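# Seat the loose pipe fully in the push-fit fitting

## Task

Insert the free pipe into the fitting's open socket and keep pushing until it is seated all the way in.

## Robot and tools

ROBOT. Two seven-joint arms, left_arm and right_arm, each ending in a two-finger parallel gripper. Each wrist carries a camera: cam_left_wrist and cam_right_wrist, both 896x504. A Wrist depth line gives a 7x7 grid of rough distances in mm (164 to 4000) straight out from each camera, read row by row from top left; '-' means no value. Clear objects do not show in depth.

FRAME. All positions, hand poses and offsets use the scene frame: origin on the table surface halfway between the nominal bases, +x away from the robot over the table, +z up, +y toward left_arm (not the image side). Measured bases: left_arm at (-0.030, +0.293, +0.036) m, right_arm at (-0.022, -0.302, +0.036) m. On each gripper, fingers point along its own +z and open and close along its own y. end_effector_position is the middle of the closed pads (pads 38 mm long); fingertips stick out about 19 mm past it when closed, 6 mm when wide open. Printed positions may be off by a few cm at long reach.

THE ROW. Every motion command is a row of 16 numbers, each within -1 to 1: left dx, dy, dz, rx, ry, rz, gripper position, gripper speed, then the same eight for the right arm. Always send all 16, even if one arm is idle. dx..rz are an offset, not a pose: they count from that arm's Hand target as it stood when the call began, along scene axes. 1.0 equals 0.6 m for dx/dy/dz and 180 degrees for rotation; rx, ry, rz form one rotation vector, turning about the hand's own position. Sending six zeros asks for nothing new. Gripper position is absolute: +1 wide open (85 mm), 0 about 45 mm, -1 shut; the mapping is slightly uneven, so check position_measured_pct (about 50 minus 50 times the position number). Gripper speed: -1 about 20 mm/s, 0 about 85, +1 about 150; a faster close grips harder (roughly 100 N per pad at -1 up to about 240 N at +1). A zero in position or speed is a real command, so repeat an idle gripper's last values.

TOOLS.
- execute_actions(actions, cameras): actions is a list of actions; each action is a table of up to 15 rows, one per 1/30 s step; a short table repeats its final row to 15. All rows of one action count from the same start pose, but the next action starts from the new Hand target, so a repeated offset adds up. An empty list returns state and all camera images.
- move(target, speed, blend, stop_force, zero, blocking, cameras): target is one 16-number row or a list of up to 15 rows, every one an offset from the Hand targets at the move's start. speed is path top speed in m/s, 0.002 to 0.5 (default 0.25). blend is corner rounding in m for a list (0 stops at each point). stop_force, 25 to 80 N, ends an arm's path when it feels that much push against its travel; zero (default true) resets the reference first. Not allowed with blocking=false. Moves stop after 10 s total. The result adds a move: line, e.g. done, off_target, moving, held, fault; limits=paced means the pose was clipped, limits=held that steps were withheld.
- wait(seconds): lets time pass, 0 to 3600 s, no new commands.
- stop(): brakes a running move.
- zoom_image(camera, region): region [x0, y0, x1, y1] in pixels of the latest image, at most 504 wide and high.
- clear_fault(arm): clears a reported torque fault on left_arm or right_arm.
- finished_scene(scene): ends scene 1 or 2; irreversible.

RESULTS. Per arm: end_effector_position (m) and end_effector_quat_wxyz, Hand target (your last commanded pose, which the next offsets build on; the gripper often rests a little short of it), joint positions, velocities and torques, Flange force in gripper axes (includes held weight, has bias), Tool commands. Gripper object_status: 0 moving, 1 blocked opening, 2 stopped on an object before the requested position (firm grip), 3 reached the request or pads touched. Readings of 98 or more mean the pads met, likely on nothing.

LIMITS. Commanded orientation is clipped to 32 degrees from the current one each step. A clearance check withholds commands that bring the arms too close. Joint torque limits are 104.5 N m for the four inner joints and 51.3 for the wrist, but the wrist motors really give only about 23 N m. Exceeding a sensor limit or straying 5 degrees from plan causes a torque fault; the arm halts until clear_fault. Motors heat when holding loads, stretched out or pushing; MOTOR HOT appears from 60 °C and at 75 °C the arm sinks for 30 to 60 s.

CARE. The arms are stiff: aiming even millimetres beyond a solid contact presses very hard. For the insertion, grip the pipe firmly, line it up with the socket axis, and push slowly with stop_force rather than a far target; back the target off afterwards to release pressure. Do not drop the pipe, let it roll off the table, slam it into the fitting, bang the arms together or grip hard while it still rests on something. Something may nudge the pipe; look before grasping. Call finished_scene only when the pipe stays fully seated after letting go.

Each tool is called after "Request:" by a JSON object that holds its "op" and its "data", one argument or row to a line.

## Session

Request:
{"op": "execute_actions", "data": {
  "actions": []
}}

Scene clock: 0.00 s.
left_arm: end_effector_position=(+0.2424, +0.4214, +0.1786) position_measured_pct=0.0 object_status=3 motor_current_ma=0 end_effector_quat_wxyz=(-0.007, +0.816, +0.577, +0.021) | right_arm: end_effector_position=(+0.2315, -0.1306, +0.3425) position_measured_pct=0.0 object_status=3 motor_current_ma=0 end_effector_quat_wxyz=(-0.467, +0.692, +0.520, +0.183)
Joint positions: left_arm=[-0.939 0.234 0.527 2.253 -0.227 0.66 -0.595] | right_arm=[-0.078 0.305 0.418 2.101 -0.934 1.583 0.436]
Joint velocities: within noise
Joint torques (N m): no reading
Flange force (N): no reading
Wrist depth (mm): cam_left_wrist=[328 328 328 329 329 329 329 / 328 327 327 327 328 327 328 / 326 326 327 327 327 327 327 / 325 326 326 326 326 326 326 / 324 324 324 325 325 325 325 / 324 323 323 324 324 324 324 / 323 322 323 303 303 304 302] | cam_right_wrist=[497 2833 2883 651 1051 974 851 / 500 2973 3041 1153 1000 868 762 / 516 631 1182 1009 883 784 683 / 587 595 1014 890 767 699 635 / 2610 588 854 792 711 641 587 / 2610 646 651 718 651 594 540 / 2684 817 672 658 597 546 502]
Hand target: left_arm +0.2424, +0.4214, +0.1786; -0.007, +0.816, +0.577, +0.021 | right_arm +0.2315, -0.1306, +0.3425; -0.467, +0.692, +0.520, +0.183
Tool commands: left_gripper/position=+1.0 left_gripper/speed=+1.0 right_gripper/position=+1.0 right_gripper/speed=+1.0

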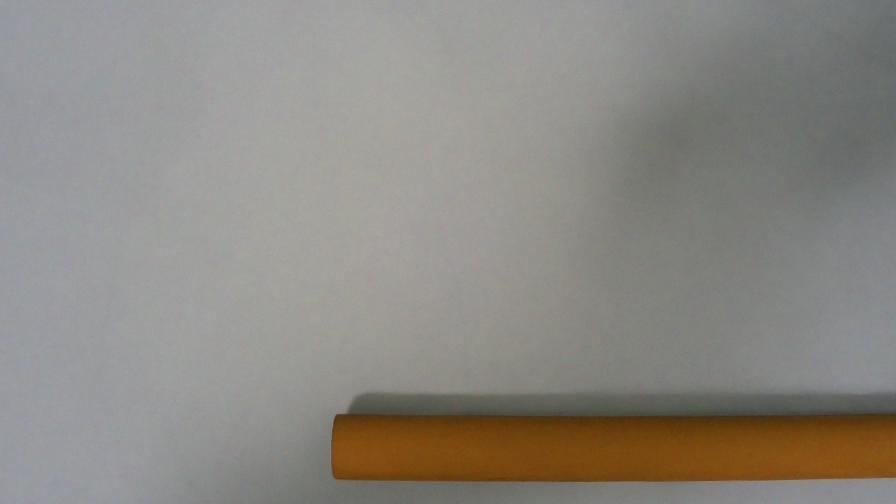

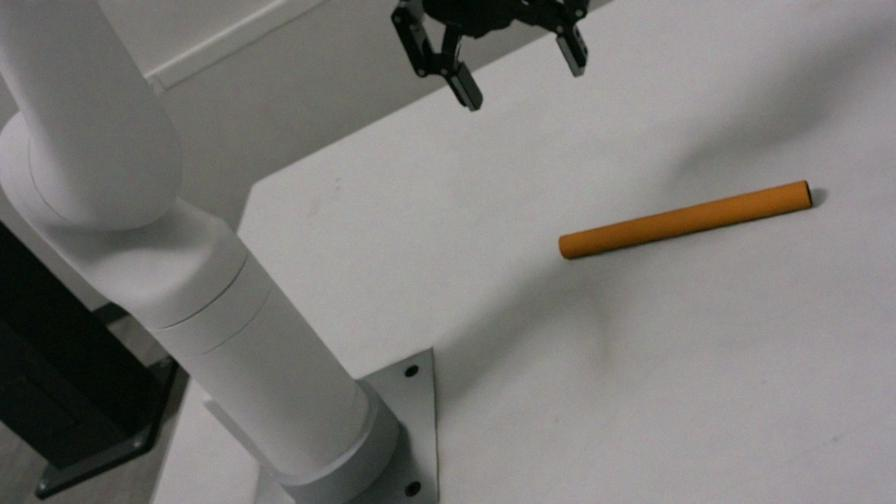

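Request:
{"op": "move", "data": {
  "target": [0.003,-0.027,0.119,-0.0155,-0.0024,0.5,1,1,0.214,-0.116,0.2625,-0.307,-0.134,0.0815,1,1],
  "speed": 0.5,
  "cameras": ["all"]
}}

Scene clock: 3.60 s.
left_arm: end_effector_position=(+0.2442, +0.4053, +0.2500) position_measured_pct=0.0 object_status=3 motor_current_ma=0 end_effector_quat_wxyz=(+0.000, +0.169, +0.986, +0.000) | right_arm: end_effector_position=(+0.3599, -0.2002, +0.5000) position_measured_pct=0.0 object_status=3 motor_current_ma=0 end_effector_quat_wxyz=(-0.001, +0.707, +0.707, +0.000)
Joint positions: left_arm=[-0.791 0.085 0.351 2.096 -0.035 0.966 0.803] | right_arm=[-0.491 0.221 0.329 1.105 -0.075 1.828 -0.252]
Joint torques (N m): left_arm=[1.52 -6.84 1.07 -8.16 -0.38 0.17 -0.35] | right_arm=[-2.35 -11.07 2.38 -10.49 -0.03 -0.12 -0.01]
Flange force (N): left_arm=[7.4 -2.4 -1.4] | right_arm=[-5.5 -7.1 7.7]
Wrist depth (mm): cam_left_wrist=[396 397 396 396 395 395 395 / 397 397 397 396 395 395 395 / 395 396 395 396 395 395 395 / 397 396 395 395 395 395 394 / 396 396 396 395 395 394 395 / 395 396 395 395 395 394 394 / 395 395 395 394 394 394 394] | cam_right_wrist=[644 644 641 641 644 641 644 / 638 645 643 643 644 641 643 / 640 642 646 641 642 641 642 / 641 642 641 643 642 642 644 / 644 639 641 642 642 641 642 / 641 641 641 644 642 642 642 / 638 643 644 638 641 641 642]
Hand target: left_arm +0.2442, +0.4052, +0.2500; +0.000, +0.169, +0.986, +0.000 | right_arm +0.3599, -0.2002, +0.5000; -0.001, +0.707, +0.707, +0.000
Off the commanded pose: left_arm 0.000 m, 0 deg | right_arm 0.000 m, 0 deg.
move: done

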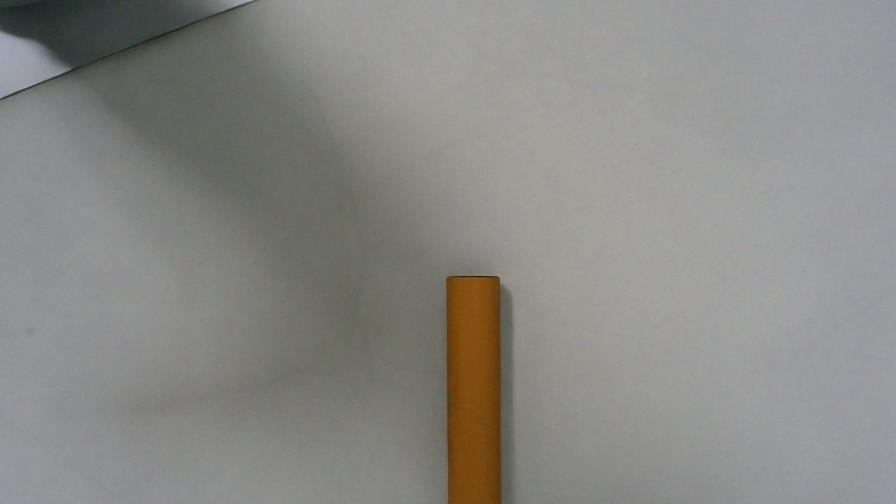

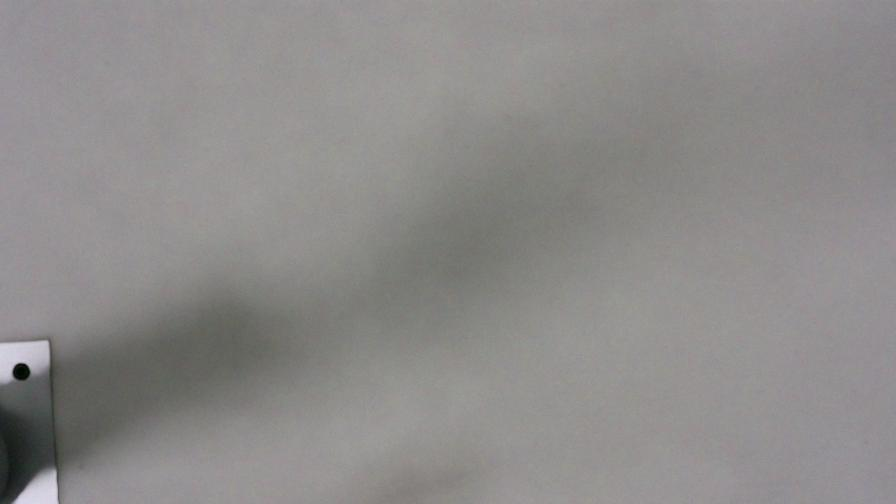

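Request:
{"op": "move", "data": {
  "target": [
    [0.006,0.0173,-0.3,0,0,0,1,0,0,-0.22,-0.04,0,0,0,1,1],
    [0.006,0.0173,-0.377,0,0,0,1,0,0,-0.38,-0.08,0,0,0,1,1]
  ],
  "speed": [0.3,0.12],
  "blend": [0.01,0],
  "cameras": ["all"]
}}

Scene clock: 6.00 s.
left_arm: end_effector_position=(+0.2478, +0.4156, +0.0238) position_measured_pct=0.0 object_status=3 motor_current_ma=0 end_effector_quat_wxyz=(+0.000, +0.169, +0.986, +0.000) | right_arm: end_effector_position=(+0.3599, -0.4282, +0.4520) position_measured_pct=0.0 object_status=3 motor_current_ma=0 end_effector_quat_wxyz=(-0.001, +0.707, +0.707, +0.000)
Joint positions: left_arm=[-0.545 0.684 0.072 2.341 -0.362 0.126 1.094] | right_arm=[-0.054 0.228 0.513 1.27 -0.113 1.674 0.373]
Joint torques (N m): left_arm=[1.58 -12.23 1.34 -1.79 -0.36 0.24 -0.33] | right_arm=[-2.39 -10.63 2.69 -10.78 -0.1 0.03 0]
Flange force (N): left_arm=[5.4 0.6 -5.5] | right_arm=[-1.0 -8.3 6.7]
Wrist depth (mm): cam_left_wrist=[172 172 172 171 171 171 171 / 172 172 171 171 171 171 170 / 171 171 171 171 170 170 170 / 171 171 171 171 170 170 170 / 171 171 170 170 170 170 170 / 170 170 170 - 170 169 169 / 170 170 170 - 169 169 169] | cam_right_wrist=[597 595 597 593 592 589 593 / 596 599 595 590 594 591 591 / 598 597 594 595 595 593 591 / 599 599 596 595 593 591 590 / 599 596 596 595 593 593 591 / 597 596 596 595 594 591 593 / 598 599 597 594 593 593 592]
Hand target: left_arm +0.2478, +0.4156, +0.0238; +0.000, +0.169, +0.986, +0.000 | right_arm +0.3599, -0.4282, +0.4520; -0.001, +0.707, +0.707, +0.000
Off the commanded pose: left_arm 0.000 m, 0 deg | right_arm 0.000 m, 0 deg.
move: done

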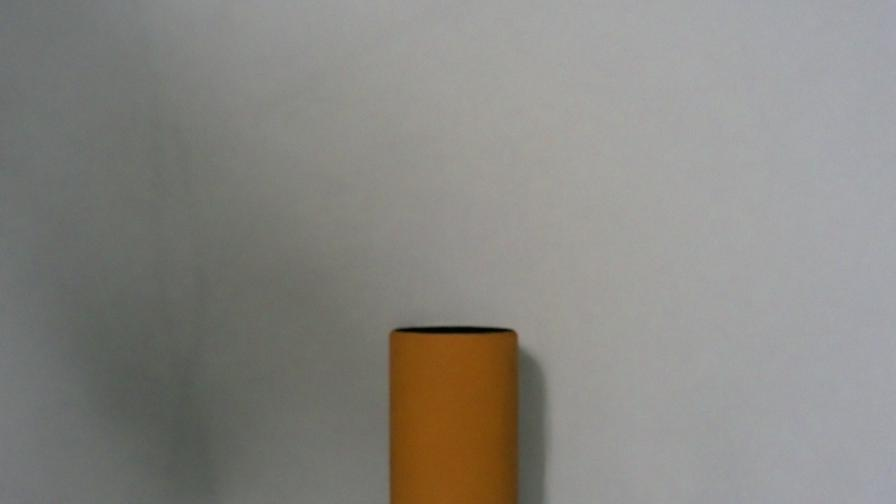

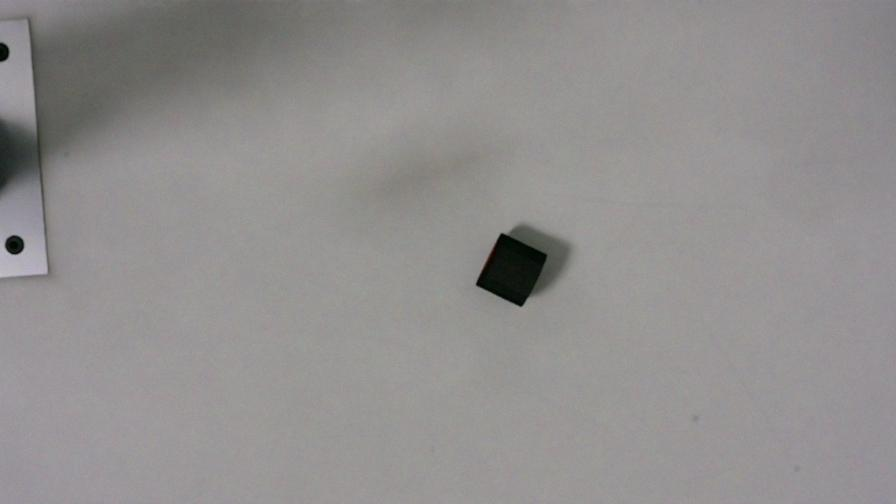

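Request:
{"op": "move", "data": {
  "target": [0,0,0,0,0,0,-1,-0.1,0.073,0.06,-0.337,0,0,0.363,1,1],
  "speed": 0.4,
  "cameras": ["all"]
}}

Scene clock: 8.40 s.
left_arm: end_effector_position=(+0.2478, +0.4156, +0.0238) position_measured_pct=77.1 object_status=2 motor_current_ma=50 end_effector_quat_wxyz=(+0.000, +0.169, +0.986, +0.000) | right_arm: end_effector_position=(+0.4037, -0.3922, +0.2498) position_measured_pct=0.0 object_status=3 motor_current_ma=0 end_effector_quat_wxyz=(-0.001, +0.214, +0.977, -0.001)
Joint positions: left_arm=[-0.545 0.684 0.072 2.341 -0.362 0.126 1.094] | right_arm=[0.021 0.394 0.27 1.688 -0.115 1.078 1.403]
Joint torques (N m): left_arm=[1.38 -4.64 0.67 -2.49 -0.52 -0.61 -0.43] | right_arm=[-2.42 -13.36 2.71 -9.77 0.03 -0.01 0.03]
Flange force (N): left_arm=[6.5 -1.8 -33.8] | right_arm=[7.5 -6.2 2.3]
Wrist depth (mm): cam_left_wrist=[172 172 172 171 171 171 171 / 172 172 171 171 171 171 170 / 172 171 171 171 171 170 170 / 171 171 171 171 170 170 170 / 171 171 171 170 170 170 170 / 171 170 170 - 170 170 169 / 170 170 170 - 170 169 169] | cam_right_wrist=[394 396 396 397 396 395 396 / 396 396 395 395 395 395 395 / 395 395 394 394 393 394 394 / 395 393 394 394 393 393 393 / 393 394 393 393 393 393 392 / 392 393 393 362 393 393 392 / 394 392 393 393 393 393 392]
Hand target: left_arm +0.2478, +0.4156, +0.0238; +0.000, +0.169, +0.986, +0.000 | right_arm +0.4037, -0.3922, +0.2498; -0.001, +0.214, +0.977, -0.001
Off the commanded pose: left_arm 0.000 m, 0 deg | right_arm 0.000 m, 0 deg.
move: done

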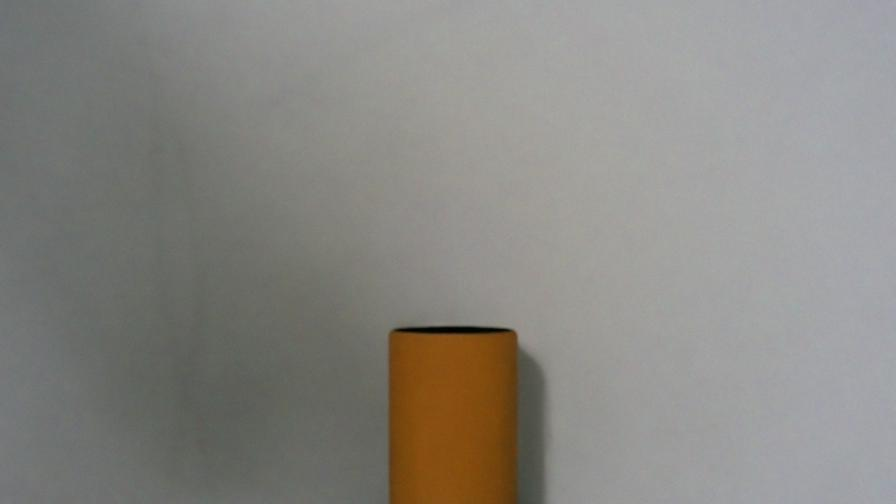

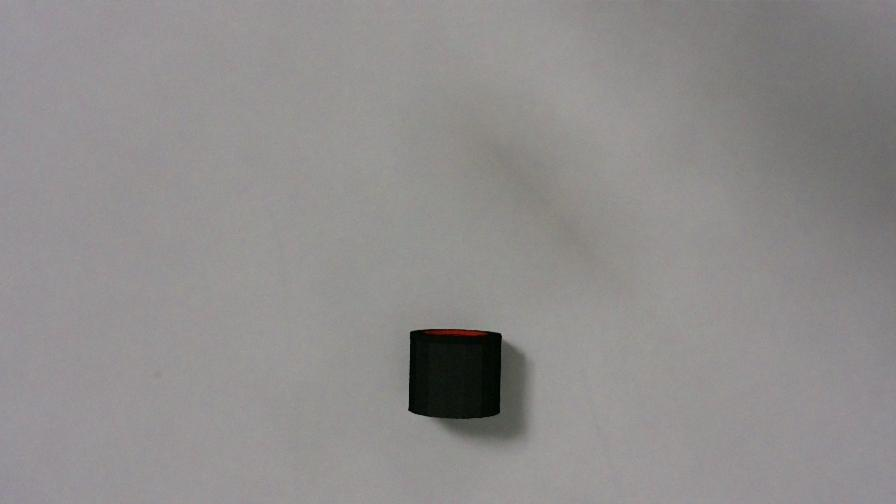

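Request:
{"op": "move", "data": {
  "target": [
    [0,0,0.1,0,0,0,-1,-0.1,0,0,-0.3,0,0,0,1,1],
    [0.187,-0.543,0.39,0,0,-0.392,-1,-0.1,0,0,-0.377,0,0,0,1,1]
  ],
  "speed": [0.3,0.15],
  "blend": [0.01,0]
}}

Request:
{"op": "move", "data": {
  "target": [0,0,0,0,0,0,-1,-0.1,0,0,0,0,0,0,-0.8,-0.3],
  "cameras": ["all"]
}}

Scene clock: 14.23 s.
left_arm: end_effector_position=(+0.3600, +0.0898, +0.2578) position_measured_pct=77.1 object_status=2 motor_current_ma=50 end_effector_quat_wxyz=(+0.000, +0.707, +0.707, +0.000) | right_arm: end_effector_position=(+0.4037, -0.3922, +0.0236) position_measured_pct=0.0 object_status=3 motor_current_ma=0 end_effector_quat_wxyz=(-0.001, +0.214, +0.977, -0.001)
Joint positions: left_arm=[-0.069 0.465 0.737 1.669 -0.337 1.14 0.751] | right_arm=[0.109 0.794 0.154 1.908 -0.246 0.46 1.516]
Joint torques (N m): left_arm=[1.58 -13.36 3.85 -8.78 -0.3 0.11 -0.32] | right_arm=[-2.6 -16.29 2.96 -5.62 -0.05 0.03 -0.01]
Flange force (N): left_arm=[6.3 -5.8 0.7] | right_arm=[7.4 -8.9 -1.0]
Wrist depth (mm): cam_left_wrist=[404 403 403 402 402 402 400 / 403 404 402 402 401 401 400 / 404 403 402 403 401 401 399 / 403 402 402 401 401 400 401 / 402 403 403 402 401 401 400 / 404 403 402 401 - 401 400 / 402 402 403 402 - 401 400] | cam_right_wrist=[169 169 169 169 169 169 169 / 169 169 169 169 169 169 169 / 169 169 169 169 169 169 169 / 169 168 168 169 169 169 169 / 168 169 168 168 168 168 169 / 168 168 168 168 168 168 168 / 168 168 168 - 168 168 168]
Hand target: left_arm +0.3600, +0.0898, +0.2578; +0.000, +0.707, +0.707, +0.000 | right_arm +0.4037, -0.3922, +0.0236; -0.001, +0.214, +0.977, -0.001
Off the commanded pose: left_arm 0.000 m, 0 deg | right_arm 0.000 m, 0 deg.
move: done

Scene clock: 15.33 s.
left_arm: end_effector_position=(+0.3600, +0.0898, +0.2578) position_measured_pct=77.1 object_status=2 motor_current_ma=50 end_effector_quat_wxyz=(+0.000, +0.707, +0.707, +0.000) | right_arm: end_effector_position=(+0.4037, -0.3922, +0.0236) position_measured_pct=56.7 object_status=2 motor_current_ma=50 end_effector_quat_wxyz=(-0.001, +0.214, +0.977, -0.001)
Joint positions: left_arm=[-0.069 0.465 0.737 1.669 -0.337 1.14 0.751] | right_arm=[0.109 0.794 0.154 1.908 -0.246 0.46 1.516]
Joint torques (N m): left_arm=[1.59 -13.37 3.89 -8.84 -0.28 0.11 -0.33] | right_arm=[-2.65 -11.19 2.15 -5.29 -0.24 -0.75 0.02]
Flange force (N): left_arm=[6.3 -5.9 0.9] | right_arm=[9.7 -9.5 -14.9]
Wrist depth (mm): cam_left_wrist=[404 402 403 402 402 401 401 / 404 403 402 401 401 401 400 / 403 403 402 402 402 401 400 / 403 403 403 401 401 401 400 / 404 402 403 402 401 401 401 / 403 404 403 402 - 400 400 / 404 403 403 402 - 400 401] | cam_right_wrist=[169 169 169 169 169 169 169 / 169 169 169 169 169 169 169 / 169 169 169 169 169 169 169 / 169 169 169 169 169 169 169 / 169 169 169 169 169 169 169 / 168 168 168 168 168 168 169 / 168 168 168 - 168 168 168]
Hand target: left_arm +0.3600, +0.0898, +0.2578; +0.000, +0.707, +0.707, +0.000 | right_arm +0.4037, -0.3922, +0.0236; -0.001, +0.214, +0.977, -0.001
Off the commanded pose: left_arm 0.000 m, 0 deg | right_arm 0.000 m, 0 deg.
move: done

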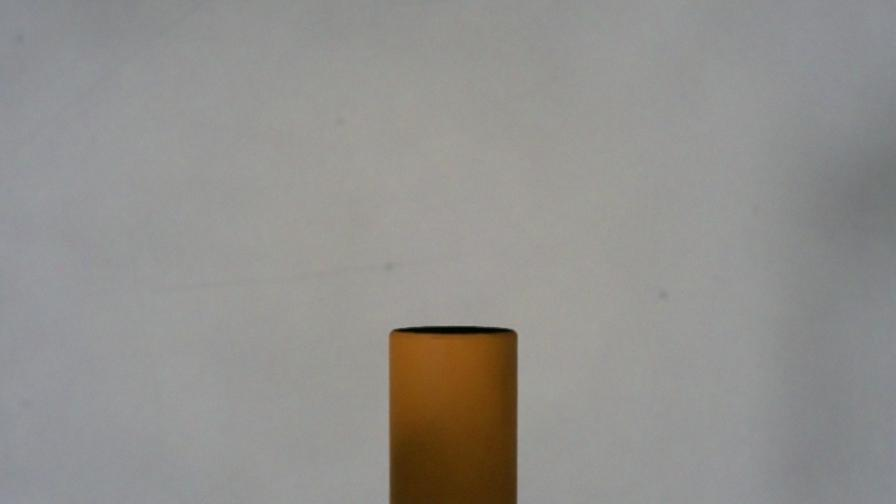

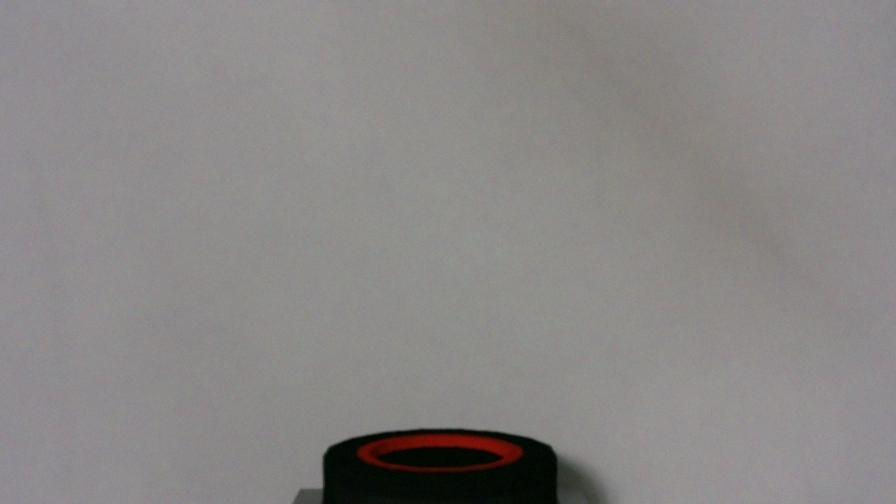

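Request:
{"op": "move", "data": {
  "target": [
    [0,0,0,0,0,0,-1,-0.1,0,0,0.1,0,0,0,-0.8,-0.3],
    [0,0,0,0,0,0,-1,-0.1,-0.073,0.4537,0.377,0,0,-0.363,-0.8,-0.3]
  ],
  "speed": [0.12,0.3],
  "blend": [0.01,0],
  "cameras": ["cam_right_wrist"]
}}

Request:
{"op": "zoom_image", "data": {
  "camera": "cam_right_wrist",
  "region": [290, 240, 590, 504]
}}

Scene clock: 18.70 s.
left_arm: end_effector_position=(+0.3600, +0.0898, +0.2578) position_measured_pct=77.1 object_status=2 motor_current_ma=50 end_effector_quat_wxyz=(+0.000, +0.707, +0.707, +0.000) | right_arm: end_effector_position=(+0.3599, -0.1200, +0.2498) position_measured_pct=56.7 object_status=2 motor_current_ma=50 end_effector_quat_wxyz=(-0.001, +0.707, +0.707, +0.000)
Joint positions: left_arm=[-0.069 0.465 0.737 1.669 -0.337 1.14 0.751] | right_arm=[-0.833 0.398 0.551 1.735 -0.235 1.076 -0.268]
Joint torques (N m): left_arm=[1.55 -13.33 3.88 -8.79 -0.31 0.15 -0.34] | right_arm=[-2.39 -12.63 3.67 -9.72 -0.07 -0.03 -0.03]
Flange force (N): left_arm=[6.2 -6.0 0.8] | right_arm=[-7.1 -3.6 3.9]
Wrist depth (mm): cam_left_wrist=[404 404 404 403 402 401 401 / 404 403 402 402 402 401 401 / 403 403 402 403 402 402 400 / 404 403 403 401 402 401 400 / 404 403 403 401 401 401 400 / 403 403 402 401 - 401 400 / 403 402 402 401 - 401 400] | cam_right_wrist=[393 393 - 395 393 393 393 / 395 393 - 393 393 393 394 / 393 393 - 393 394 393 394 / 393 393 - 393 - 393 393 / 393 393 - 393 - 395 393 / 393 393 393 392 393 393 394 / 393 394 - - 394 393 393]
Hand target: left_arm +0.3600, +0.0898, +0.2578; +0.000, +0.707, +0.707, +0.000 | right_arm +0.3599, -0.1200, +0.2498; -0.001, +0.707, +0.707, +0.000
Off the commanded pose: left_arm 0.000 m, 0 deg | right_arm 0.000 m, 0 deg.
move: done

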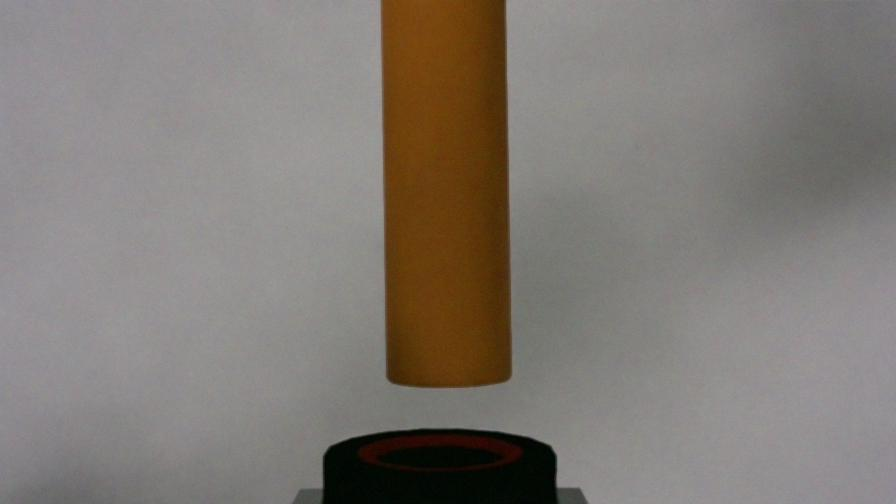

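Scaled by 1.680 from the camera's image (finer frame: 1280x720).

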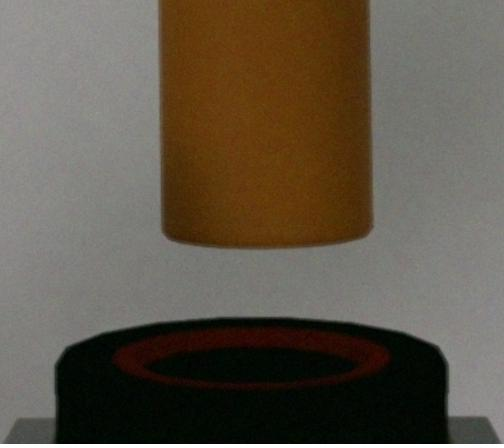

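Request:
{"op": "move", "data": {
  "target": [0.0022,-0.0133,0,0,0,-0.0046,-1,-0.1,0,0,0,0,0,0,-0.8,-0.3],
  "speed": 0.05,
  "cameras": ["cam_right_wrist"]
}}

Request:
{"op": "zoom_image", "data": {
  "camera": "cam_right_wrist",
  "region": [290, 240, 590, 504]
}}

Scene clock: 20.13 s.
left_arm: end_effector_position=(+0.3613, +0.0818, +0.2578) position_measured_pct=77.1 object_status=2 motor_current_ma=50 end_effector_quat_wxyz=(+0.000, +0.712, +0.702, +0.000) | right_arm: end_effector_position=(+0.3599, -0.1200, +0.2498) position_measured_pct=56.7 object_status=2 motor_current_ma=50 end_effector_quat_wxyz=(-0.001, +0.707, +0.707, +0.000)
Joint positions: left_arm=[-0.049 0.477 0.739 1.652 -0.345 1.148 0.756] | right_arm=[-0.833 0.398 0.551 1.735 -0.235 1.076 -0.268]
Joint torques (N m): left_arm=[1.54 -13.59 3.95 -8.87 -0.33 0.14 -0.33] | right_arm=[-2.38 -12.67 3.65 -9.65 -0.14 0.01 0.03]
Flange force (N): left_arm=[6.3 -6.2 1.0] | right_arm=[-6.9 -3.6 3.8]
Wrist depth (mm): cam_left_wrist=[404 403 403 402 401 401 401 / 403 404 403 402 401 400 401 / 404 403 403 401 401 400 401 / 404 402 402 402 401 400 400 / 402 402 402 402 401 400 401 / 404 404 402 401 - 401 400 / 403 402 402 402 - 401 400] | cam_right_wrist=[393 393 - 392 395 393 395 / 393 393 - 394 394 393 394 / 393 395 - 393 394 392 393 / 394 392 - 393 393 394 394 / 393 394 - 393 393 394 394 / 393 393 - 393 394 393 393 / 393 393 - - - 393 393]
Hand target: left_arm +0.3613, +0.0818, +0.2578; +0.000, +0.712, +0.702, +0.000 | right_arm +0.3599, -0.1200, +0.2498; -0.001, +0.707, +0.707, +0.000
Off the commanded pose: left_arm 0.000 m, 0 deg | right_arm 0.000 m, 0 deg.
move: done

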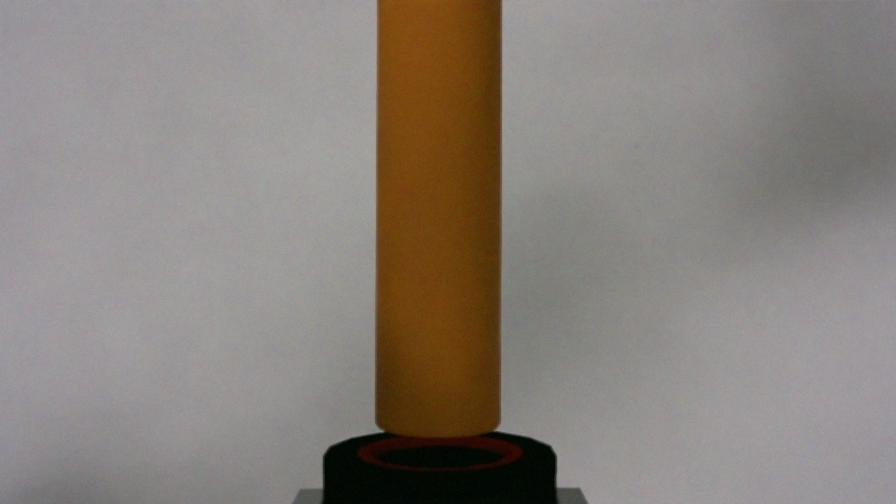

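Scaled by 1.680 from the camera's image (finer frame: 1280x720).

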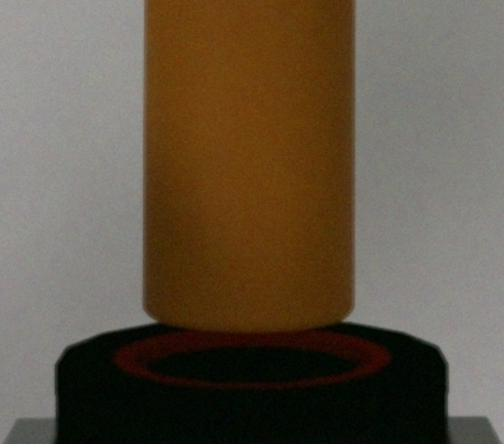

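Request:
{"op": "move", "data": {
  "target": [
    [0.0005,0,0,0,0,0,-1,-0.1,0,0,0,0,0,0,-0.8,-0.3],
    [0.0063,-0.083,0,0,0,0,-1,-0.1,0,0,0,0,0,0,-0.8,-0.3]
  ],
  "speed": 0.015,
  "stop_force": 70,
  "cameras": ["all"]
}}

Scene clock: 24.50 s.
left_arm: end_effector_position=(+0.3651, +0.0320, +0.2578) position_measured_pct=77.1 object_status=2 motor_current_ma=50 end_effector_quat_wxyz=(+0.000, +0.712, +0.702, +0.000) | right_arm: end_effector_position=(+0.3600, -0.1200, +0.2498) position_measured_pct=56.7 object_status=2 motor_current_ma=50 end_effector_quat_wxyz=(-0.001, +0.707, +0.707, +0.000)
Joint positions: left_arm=[0.084 0.541 0.723 1.552 -0.375 1.192 0.854] | right_arm=[-0.833 0.398 0.551 1.735 -0.235 1.076 -0.268]
Joint torques (N m): left_arm=[16.9 -15.93 19.71 -21.86 7.23 -12.8 0.6] | right_arm=[-22.52 -14.73 -15.56 -16.9 -12.81 -1.45 0.69]
Flange force (N): left_arm=[52.8 -13.9 1.7] | right_arm=[-54.1 4.5 3.3]
Wrist depth (mm): cam_left_wrist=[407 407 407 405 405 405 403 / 407 406 405 405 404 402 403 / 406 405 405 404 403 402 402 / 404 404 404 403 402 401 401 / 405 404 403 402 401 400 399 / 404 402 402 401 - 400 398 / 402 402 401 400 - 398 397] | cam_right_wrist=[392 392 - 390 - 388 389 / 392 393 - 390 - 390 390 / 393 393 - 390 - 391 390 / 393 393 - 392 - 393 392 / 395 393 - 393 - 390 391 / 395 394 - 393 392 392 392 / 395 395 - - - 393 392]
Hand target: left_arm +0.3651, +0.0320, +0.2578; +0.000, +0.712, +0.702, +0.000 | right_arm +0.3599, -0.1200, +0.2498; -0.001, +0.707, +0.707, +0.000
Off the commanded pose: left_arm 0.000 m, 0 deg | right_arm 0.000 m, 0 deg.
move: done

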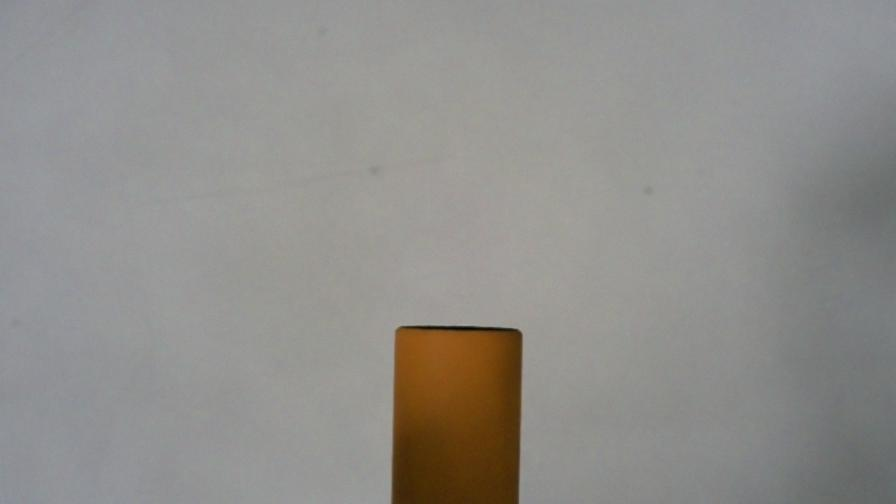

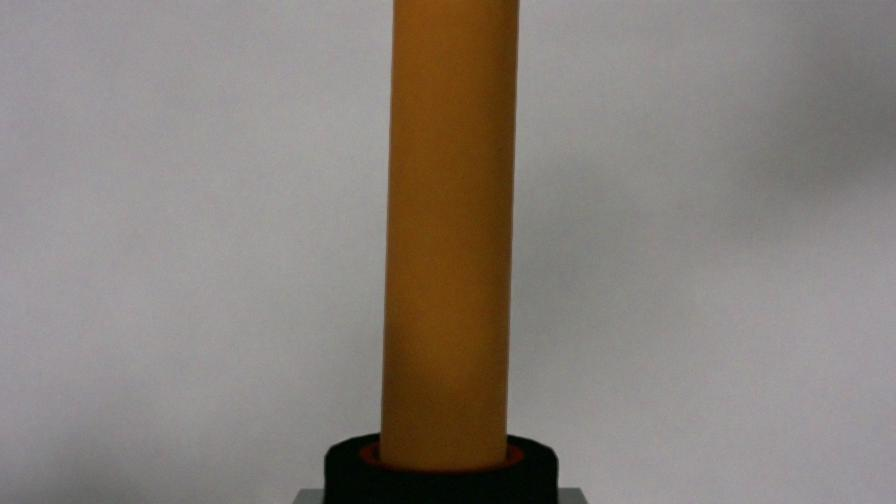

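Request:
{"op": "move", "data": {
  "target": [-0.0015,-0.0085,0,0,0,0,-1,-0.1,0,0,0,0,0,0,-0.8,-0.3],
  "speed": 0.015,
  "cameras": ["all"]
}}

Scene clock: 25.23 s.
left_arm: end_effector_position=(+0.3642, +0.0271, +0.2578) position_measured_pct=77.1 object_status=2 motor_current_ma=50 end_effector_quat_wxyz=(+0.000, +0.712, +0.702, +0.000) | right_arm: end_effector_position=(+0.3599, -0.1202, +0.2498) position_measured_pct=56.7 object_status=2 motor_current_ma=50 end_effector_quat_wxyz=(-0.001, +0.707, +0.707, +0.000)
Joint positions: left_arm=[0.096 0.546 0.722 1.545 -0.377 1.195 0.865] | right_arm=[-0.833 0.398 0.551 1.735 -0.235 1.076 -0.268]
Joint torques (N m): left_arm=[29.67 -16.48 32.36 -27.18 13.78 -19.69 0.34] | right_arm=[-33.53 -16.18 -25.96 -24.42 -20.77 -4.83 0.57]
Flange force (N): left_arm=[82.1 -10.3 2.9] | right_arm=[-84.4 2.0 2.0]
Wrist depth (mm): cam_left_wrist=[409 408 407 407 405 405 404 / 407 407 406 405 404 404 403 / 407 406 405 404 403 402 402 / 406 403 403 404 402 401 400 / 405 404 403 401 401 400 400 / 402 403 402 401 - 398 398 / 401 401 400 400 - 398 398] | cam_right_wrist=[391 390 - 390 - 389 389 / 392 391 - 391 - 389 390 / 393 391 - 391 - 390 389 / 393 392 - 391 - 391 390 / 393 395 - 393 - 393 391 / 395 394 - 393 392 392 391 / 395 395 - - - 394 392]
Hand target: left_arm +0.3642, +0.0269, +0.2578; +0.000, +0.712, +0.702, +0.000 | right_arm +0.3599, -0.1200, +0.2498; -0.001, +0.707, +0.707, +0.000
Off the commanded pose: left_arm 0.000 m, 0 deg | right_arm 0.000 m, 0 deg.
move: done

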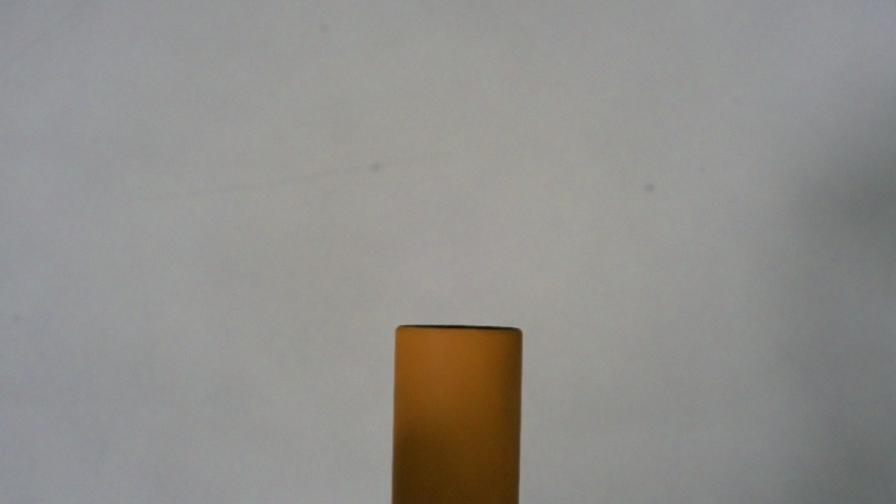

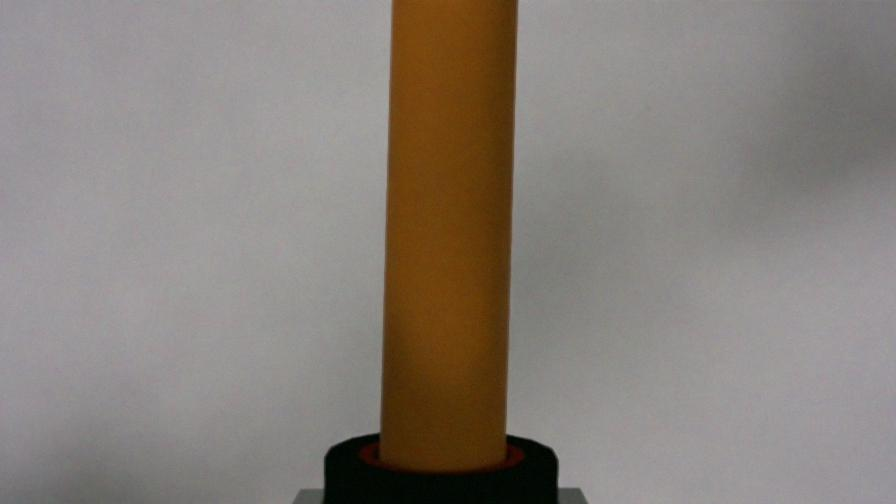

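Request:
{"op": "move", "data": {
  "target": [0,0.0225,0,0,0,0,-1,-0.1,0,0,0,0,0,0,-0.8,-0.3],
  "speed": 0.05
}}

Request:
{"op": "move", "data": {
  "target": [0,0,0,0,0,0,0.1,0,0,0,0,0,0,0,-0.8,-0.3],
  "cameras": ["all"]
}}

Scene clock: 26.10 s.
left_arm: end_effector_position=(+0.3641, +0.0401, +0.2579) position_measured_pct=77.1 object_status=2 motor_current_ma=50 end_effector_quat_wxyz=(+0.000, +0.712, +0.702, -0.001) | right_arm: end_effector_position=(+0.3599, -0.1198, +0.2498) position_measured_pct=56.7 object_status=2 motor_current_ma=50 end_effector_quat_wxyz=(-0.001, +0.707, +0.707, +0.000)
Joint positions: left_arm=[0.062 0.529 0.727 1.571 -0.37 1.183 0.839] | right_arm=[-0.834 0.398 0.551 1.735 -0.235 1.076 -0.268]
Joint velocities: left_arm=[-0.002 0 -0.003 0.001 0 0.005 -0.001] | right_arm=[within noise]
Joint torques (N m): left_arm=[0.35 -14.81 3.28 -9.17 -0.47 0.38 -0.08] | right_arm=[-1.75 -12.52 4.11 -8.82 0.19 0.27 -0.11]
Flange force (N): left_arm=[5.1 -7.1 1.9] | right_arm=[-5.0 -2.4 3.1]
Wrist depth (mm): cam_left_wrist=[407 405 406 404 405 404 403 / 407 405 404 404 403 403 403 / 406 406 404 404 403 403 401 / 405 404 403 403 402 401 401 / 404 403 403 402 402 401 400 / 403 403 403 401 - 400 400 / 403 402 402 401 - 400 399] | cam_right_wrist=[393 392 - 392 - 393 391 / 392 393 - 393 - 392 392 / 392 393 - 393 - 394 392 / 394 393 - 393 393 393 393 / 393 393 - 393 393 393 393 / 393 393 - 393 392 393 394 / 393 393 - - - 394 394]
Hand target: left_arm +0.3642, +0.0404, +0.2578; +0.000, +0.712, +0.702, +0.000 | right_arm +0.3599, -0.1200, +0.2498; -0.001, +0.707, +0.707, +0.000
Off the commanded pose: left_arm 0.000 m, 0 deg | right_arm 0.000 m, 0 deg.
move: done

Scene clock: 26.73 s.
left_arm: end_effector_position=(+0.3642, +0.0404, +0.2578) position_measured_pct=45.0 object_status=0 motor_current_ma=0 end_effector_quat_wxyz=(+0.000, +0.712, +0.702, +0.000) | right_arm: end_effector_position=(+0.3599, -0.1200, +0.2498) position_measured_pct=56.7 object_status=2 motor_current_ma=50 end_effector_quat_wxyz=(-0.001, +0.707, +0.707, +0.000)
Joint positions: left_arm=[0.061 0.529 0.726 1.571 -0.37 1.184 0.839] | right_arm=[-0.833 0.398 0.551 1.735 -0.235 1.076 -0.268]
Joint torques (N m): left_arm=[1.54 -14.41 4.08 -8.55 -0.38 0.25 -0.33] | right_arm=[-2.32 -13.13 3.73 -10.05 -0.25 -0.07 0]
Flange force (N): left_arm=[6.6 -5.8 0.3] | right_arm=[-7.0 -3.8 4.8]
Wrist depth (mm): cam_left_wrist=[407 406 405 405 404 404 403 / 406 405 404 404 404 404 402 / 405 404 403 404 402 402 401 / 404 405 404 403 402 402 401 / 404 403 403 403 402 402 401 / 403 403 402 402 - 400 400 / 403 402 402 401 - 400 399] | cam_right_wrist=[391 391 - 390 - 391 391 / 393 393 - 392 - 393 391 / 393 394 - 392 - 393 391 / 393 394 - 393 392 392 392 / 393 393 - 393 393 394 392 / 393 393 - 393 395 393 394 / 394 394 - - - 393 394]
Hand target: left_arm +0.3642, +0.0404, +0.2578; +0.000, +0.712, +0.702, +0.000 | right_arm +0.3599, -0.1200, +0.2498; -0.001, +0.707, +0.707, +0.000
Off the commanded pose: left_arm 0.000 m, 0 deg | right_arm 0.000 m, 0 deg.
move: done

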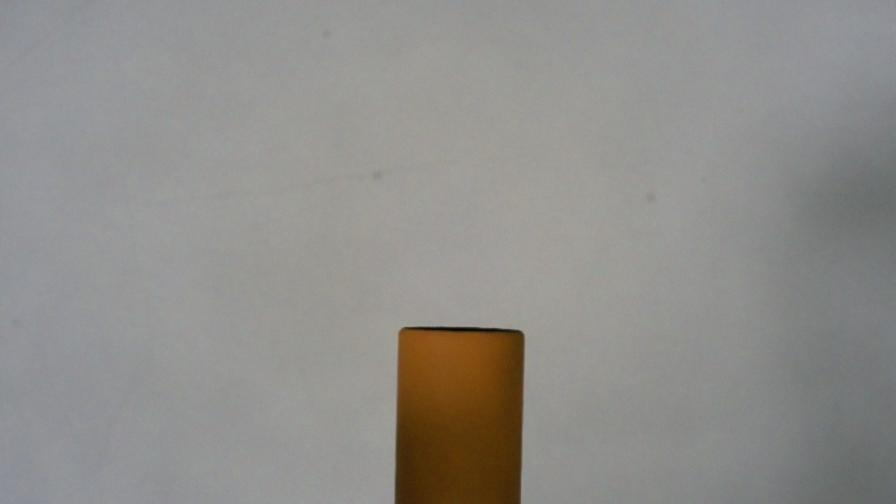

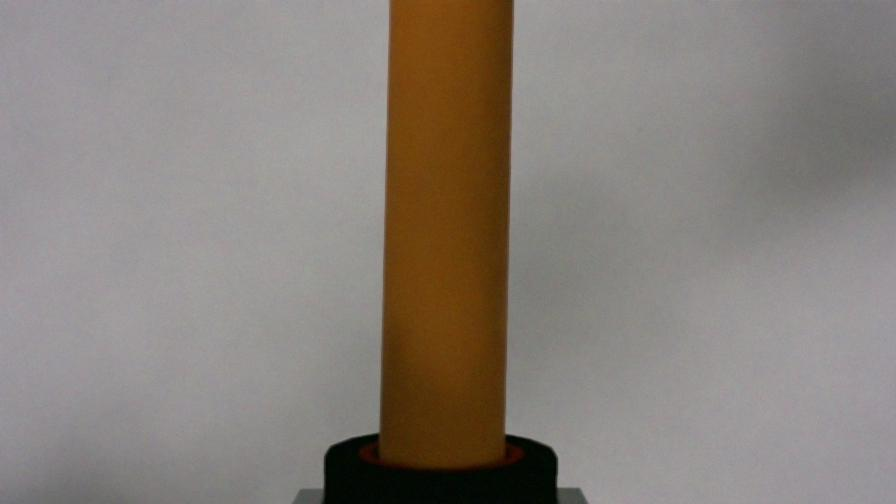

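Request:
{"op": "move", "data": {
  "target": [
    [0,0,0.13,0,0,0,0.1,0,0,0,0,0,0,0,-0.8,-0.3],
    [0,0.33,0.2,0,0,0,0.1,0,0,0,0,0,0,0,-0.8,-0.3],
    [0,0.33,0.2,0,0,0,0.1,0,0,0,-0.32,0,0,0,-0.8,-0.3],
    [0,0.33,0.2,0,0,0,0.1,0,0,0,-0.3747,0,0,0,-0.8,-0.3]
  ],
  "speed": [0.2,0.3,0.2,0.05],
  "blend": [0.02,0,0.01,0]
}}

Request:
{"op": "move", "data": {
  "target": [0,0,0,0,0,0,0.1,0,0,0,0,0,0,0,0.4,-1]
}}

Request:
{"op": "move", "data": {
  "target": [0,0,0,0,0,0,0.1,0,0,0,0.3,0,0,0,0.4,-1],
  "speed": 0.2,
  "cameras": ["cam_right_wrist"]
}}

Scene clock: 30.60 s.
left_arm: end_effector_position=(+0.3641, +0.2384, +0.3778) position_measured_pct=45.0 object_status=3 motor_current_ma=0 end_effector_quat_wxyz=(+0.000, +0.712, +0.702, +0.000) | right_arm: end_effector_position=(+0.3599, -0.1200, +0.0250) position_measured_pct=56.7 object_status=2 motor_current_ma=50 end_effector_quat_wxyz=(-0.001, +0.707, +0.707, +0.000)
Joint positions: left_arm=[-0.467 0.244 0.719 1.52 -0.161 1.439 0.237] | right_arm=[-0.653 0.798 0.314 1.955 -0.517 0.469 -0.025]
Joint torques (N m): left_arm=[1.57 -9.89 2.28 -9.66 -0.4 0.14 -0.31] | right_arm=[-2.37 -16.52 3.8 -5.76 -0.09 -0.05 0.02]
Flange force (N): left_arm=[4.3 -9.4 2.0] | right_arm=[-10.5 -6.9 3.3]
Wrist depth (mm): cam_left_wrist=[524 523 523 524 522 523 524 / 524 523 523 523 523 525 523 / 522 523 522 523 522 522 522 / 522 523 523 522 522 522 522 / 522 521 521 522 523 522 522 / 522 522 522 521 522 520 521 / 521 521 522 521 520 520 521] | cam_right_wrist=[169 169 169 - 168 168 168 / 169 169 169 - 168 168 168 / 169 169 169 - 169 168 168 / 170 169 169 - 168 168 168 / 170 169 169 - 169 168 168 / 170 170 169 - 169 169 168 / 170 170 170 - 169 169 168]
Hand target: left_arm +0.3641, +0.2384, +0.3778; +0.000, +0.712, +0.702, +0.000 | right_arm +0.3599, -0.1200, +0.0250; -0.001, +0.707, +0.707, +0.000
Off the commanded pose: left_arm 0.000 m, 0 deg | right_arm 0.000 m, 0 deg.
move: done

Scene clock: 32.07 s.
left_arm: end_effector_position=(+0.3641, +0.2384, +0.3778) position_measured_pct=45.0 object_status=3 motor_current_ma=0 end_effector_quat_wxyz=(+0.000, +0.712, +0.702, +0.000) | right_arm: end_effector_position=(+0.3599, -0.1200, +0.0250) position_measured_pct=29.9 object_status=0 motor_current_ma=0 end_effector_quat_wxyz=(-0.001, +0.707, +0.707, +0.000)
Joint positions: left_arm=[-0.467 0.244 0.719 1.52 -0.161 1.439 0.237] | right_arm=[-0.653 0.798 0.314 1.955 -0.517 0.469 -0.025]
Joint torques (N m): left_arm=[1.52 -9.85 2.34 -9.69 -0.42 0.17 -0.34] | right_arm=[-2.4 -15.77 3.84 -5.35 0.01 -0.05 0.02]
Flange force (N): left_arm=[4.1 -9.5 2.2] | right_arm=[-10.4 -6.5 1.9]
Wrist depth (mm): cam_left_wrist=[524 523 523 525 524 523 523 / 524 522 525 525 523 523 522 / 522 524 522 522 522 522 522 / 522 524 523 523 521 522 522 / 522 522 522 521 521 521 522 / 523 522 523 521 520 519 522 / 520 522 520 522 520 521 521] | cam_right_wrist=[169 169 169 - 168 168 168 / 169 169 169 - 168 168 168 / 169 169 169 - 168 168 168 / 169 169 169 - 168 168 168 / 169 169 169 - 169 168 168 / 170 170 169 - 169 168 168 / 170 170 170 - 169 169 168]
Hand target: left_arm +0.3641, +0.2384, +0.3778; +0.000, +0.712, +0.702, +0.000 | right_arm +0.3599, -0.1200, +0.0250; -0.001, +0.707, +0.707, +0.000
Off the commanded pose: left_arm 0.000 m, 0 deg | right_arm 0.000 m, 0 deg.
move: done

Scene clock: 33.50 s.
left_arm: end_effector_position=(+0.3641, +0.2384, +0.3778) position_measured_pct=45.0 object_status=3 motor_current_ma=0 end_effector_quat_wxyz=(+0.000, +0.712, +0.702, +0.000) | right_arm: end_effector_position=(+0.3599, -0.1200, +0.2050) position_measured_pct=29.9 object_status=3 motor_current_ma=0 end_effector_quat_wxyz=(-0.001, +0.707, +0.707, +0.000)
Joint positions: left_arm=[-0.467 0.244 0.719 1.52 -0.161 1.439 0.237] | right_arm=[-0.812 0.461 0.529 1.809 -0.283 0.947 -0.225]
Joint torques (N m): left_arm=[1.58 -9.89 2.31 -9.68 -0.38 0.13 -0.31] | right_arm=[-2.53 -12.86 3.76 -8.98 -0.08 -0.05 -0.03]
Flange force (N): left_arm=[4.3 -9.4 2.0] | right_arm=[-8.0 -3.7 3.0]
Wrist depth (mm): cam_left_wrist=[525 524 526 524 525 523 522 / 524 523 523 524 522 523 523 / 523 523 522 523 522 521 521 / 524 523 523 522 522 522 522 / 523 522 523 523 522 522 520 / 522 520 521 523 520 521 520 / 521 522 522 522 520 520 520] | cam_right_wrist=[349 347 349 330 349 350 349 / 348 349 348 329 348 348 348 / 348 348 349 348 348 349 349 / 348 349 348 348 349 349 348 / 348 349 349 335 349 349 348 / 348 348 348 311 349 348 348 / 347 348 348 348 348 349 349]
Hand target: left_arm +0.3641, +0.2384, +0.3778; +0.000, +0.712, +0.702, +0.000 | right_arm +0.3599, -0.1200, +0.2050; -0.001, +0.707, +0.707, +0.000
Off the commanded pose: left_arm 0.000 m, 0 deg | right_arm 0.000 m, 0 deg.
move: done

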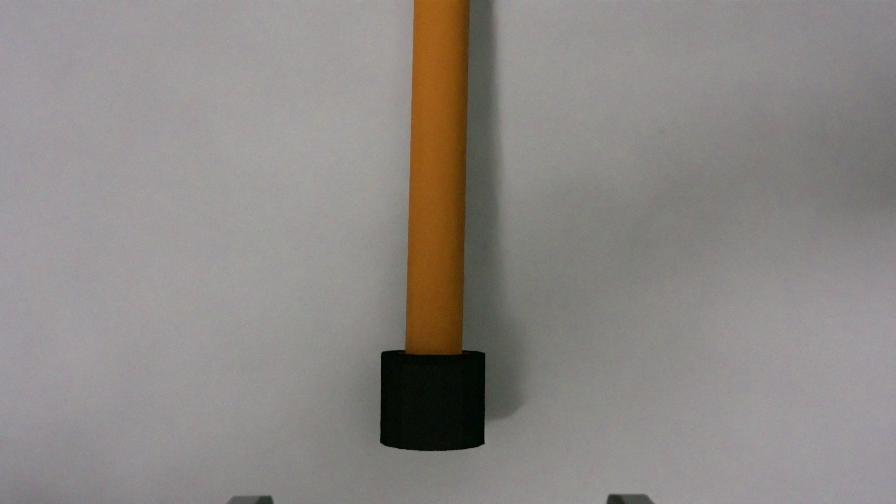

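Request:
{"op": "finished_scene", "data": {
  "scene": 2
}}

The scene is finished: the task was done.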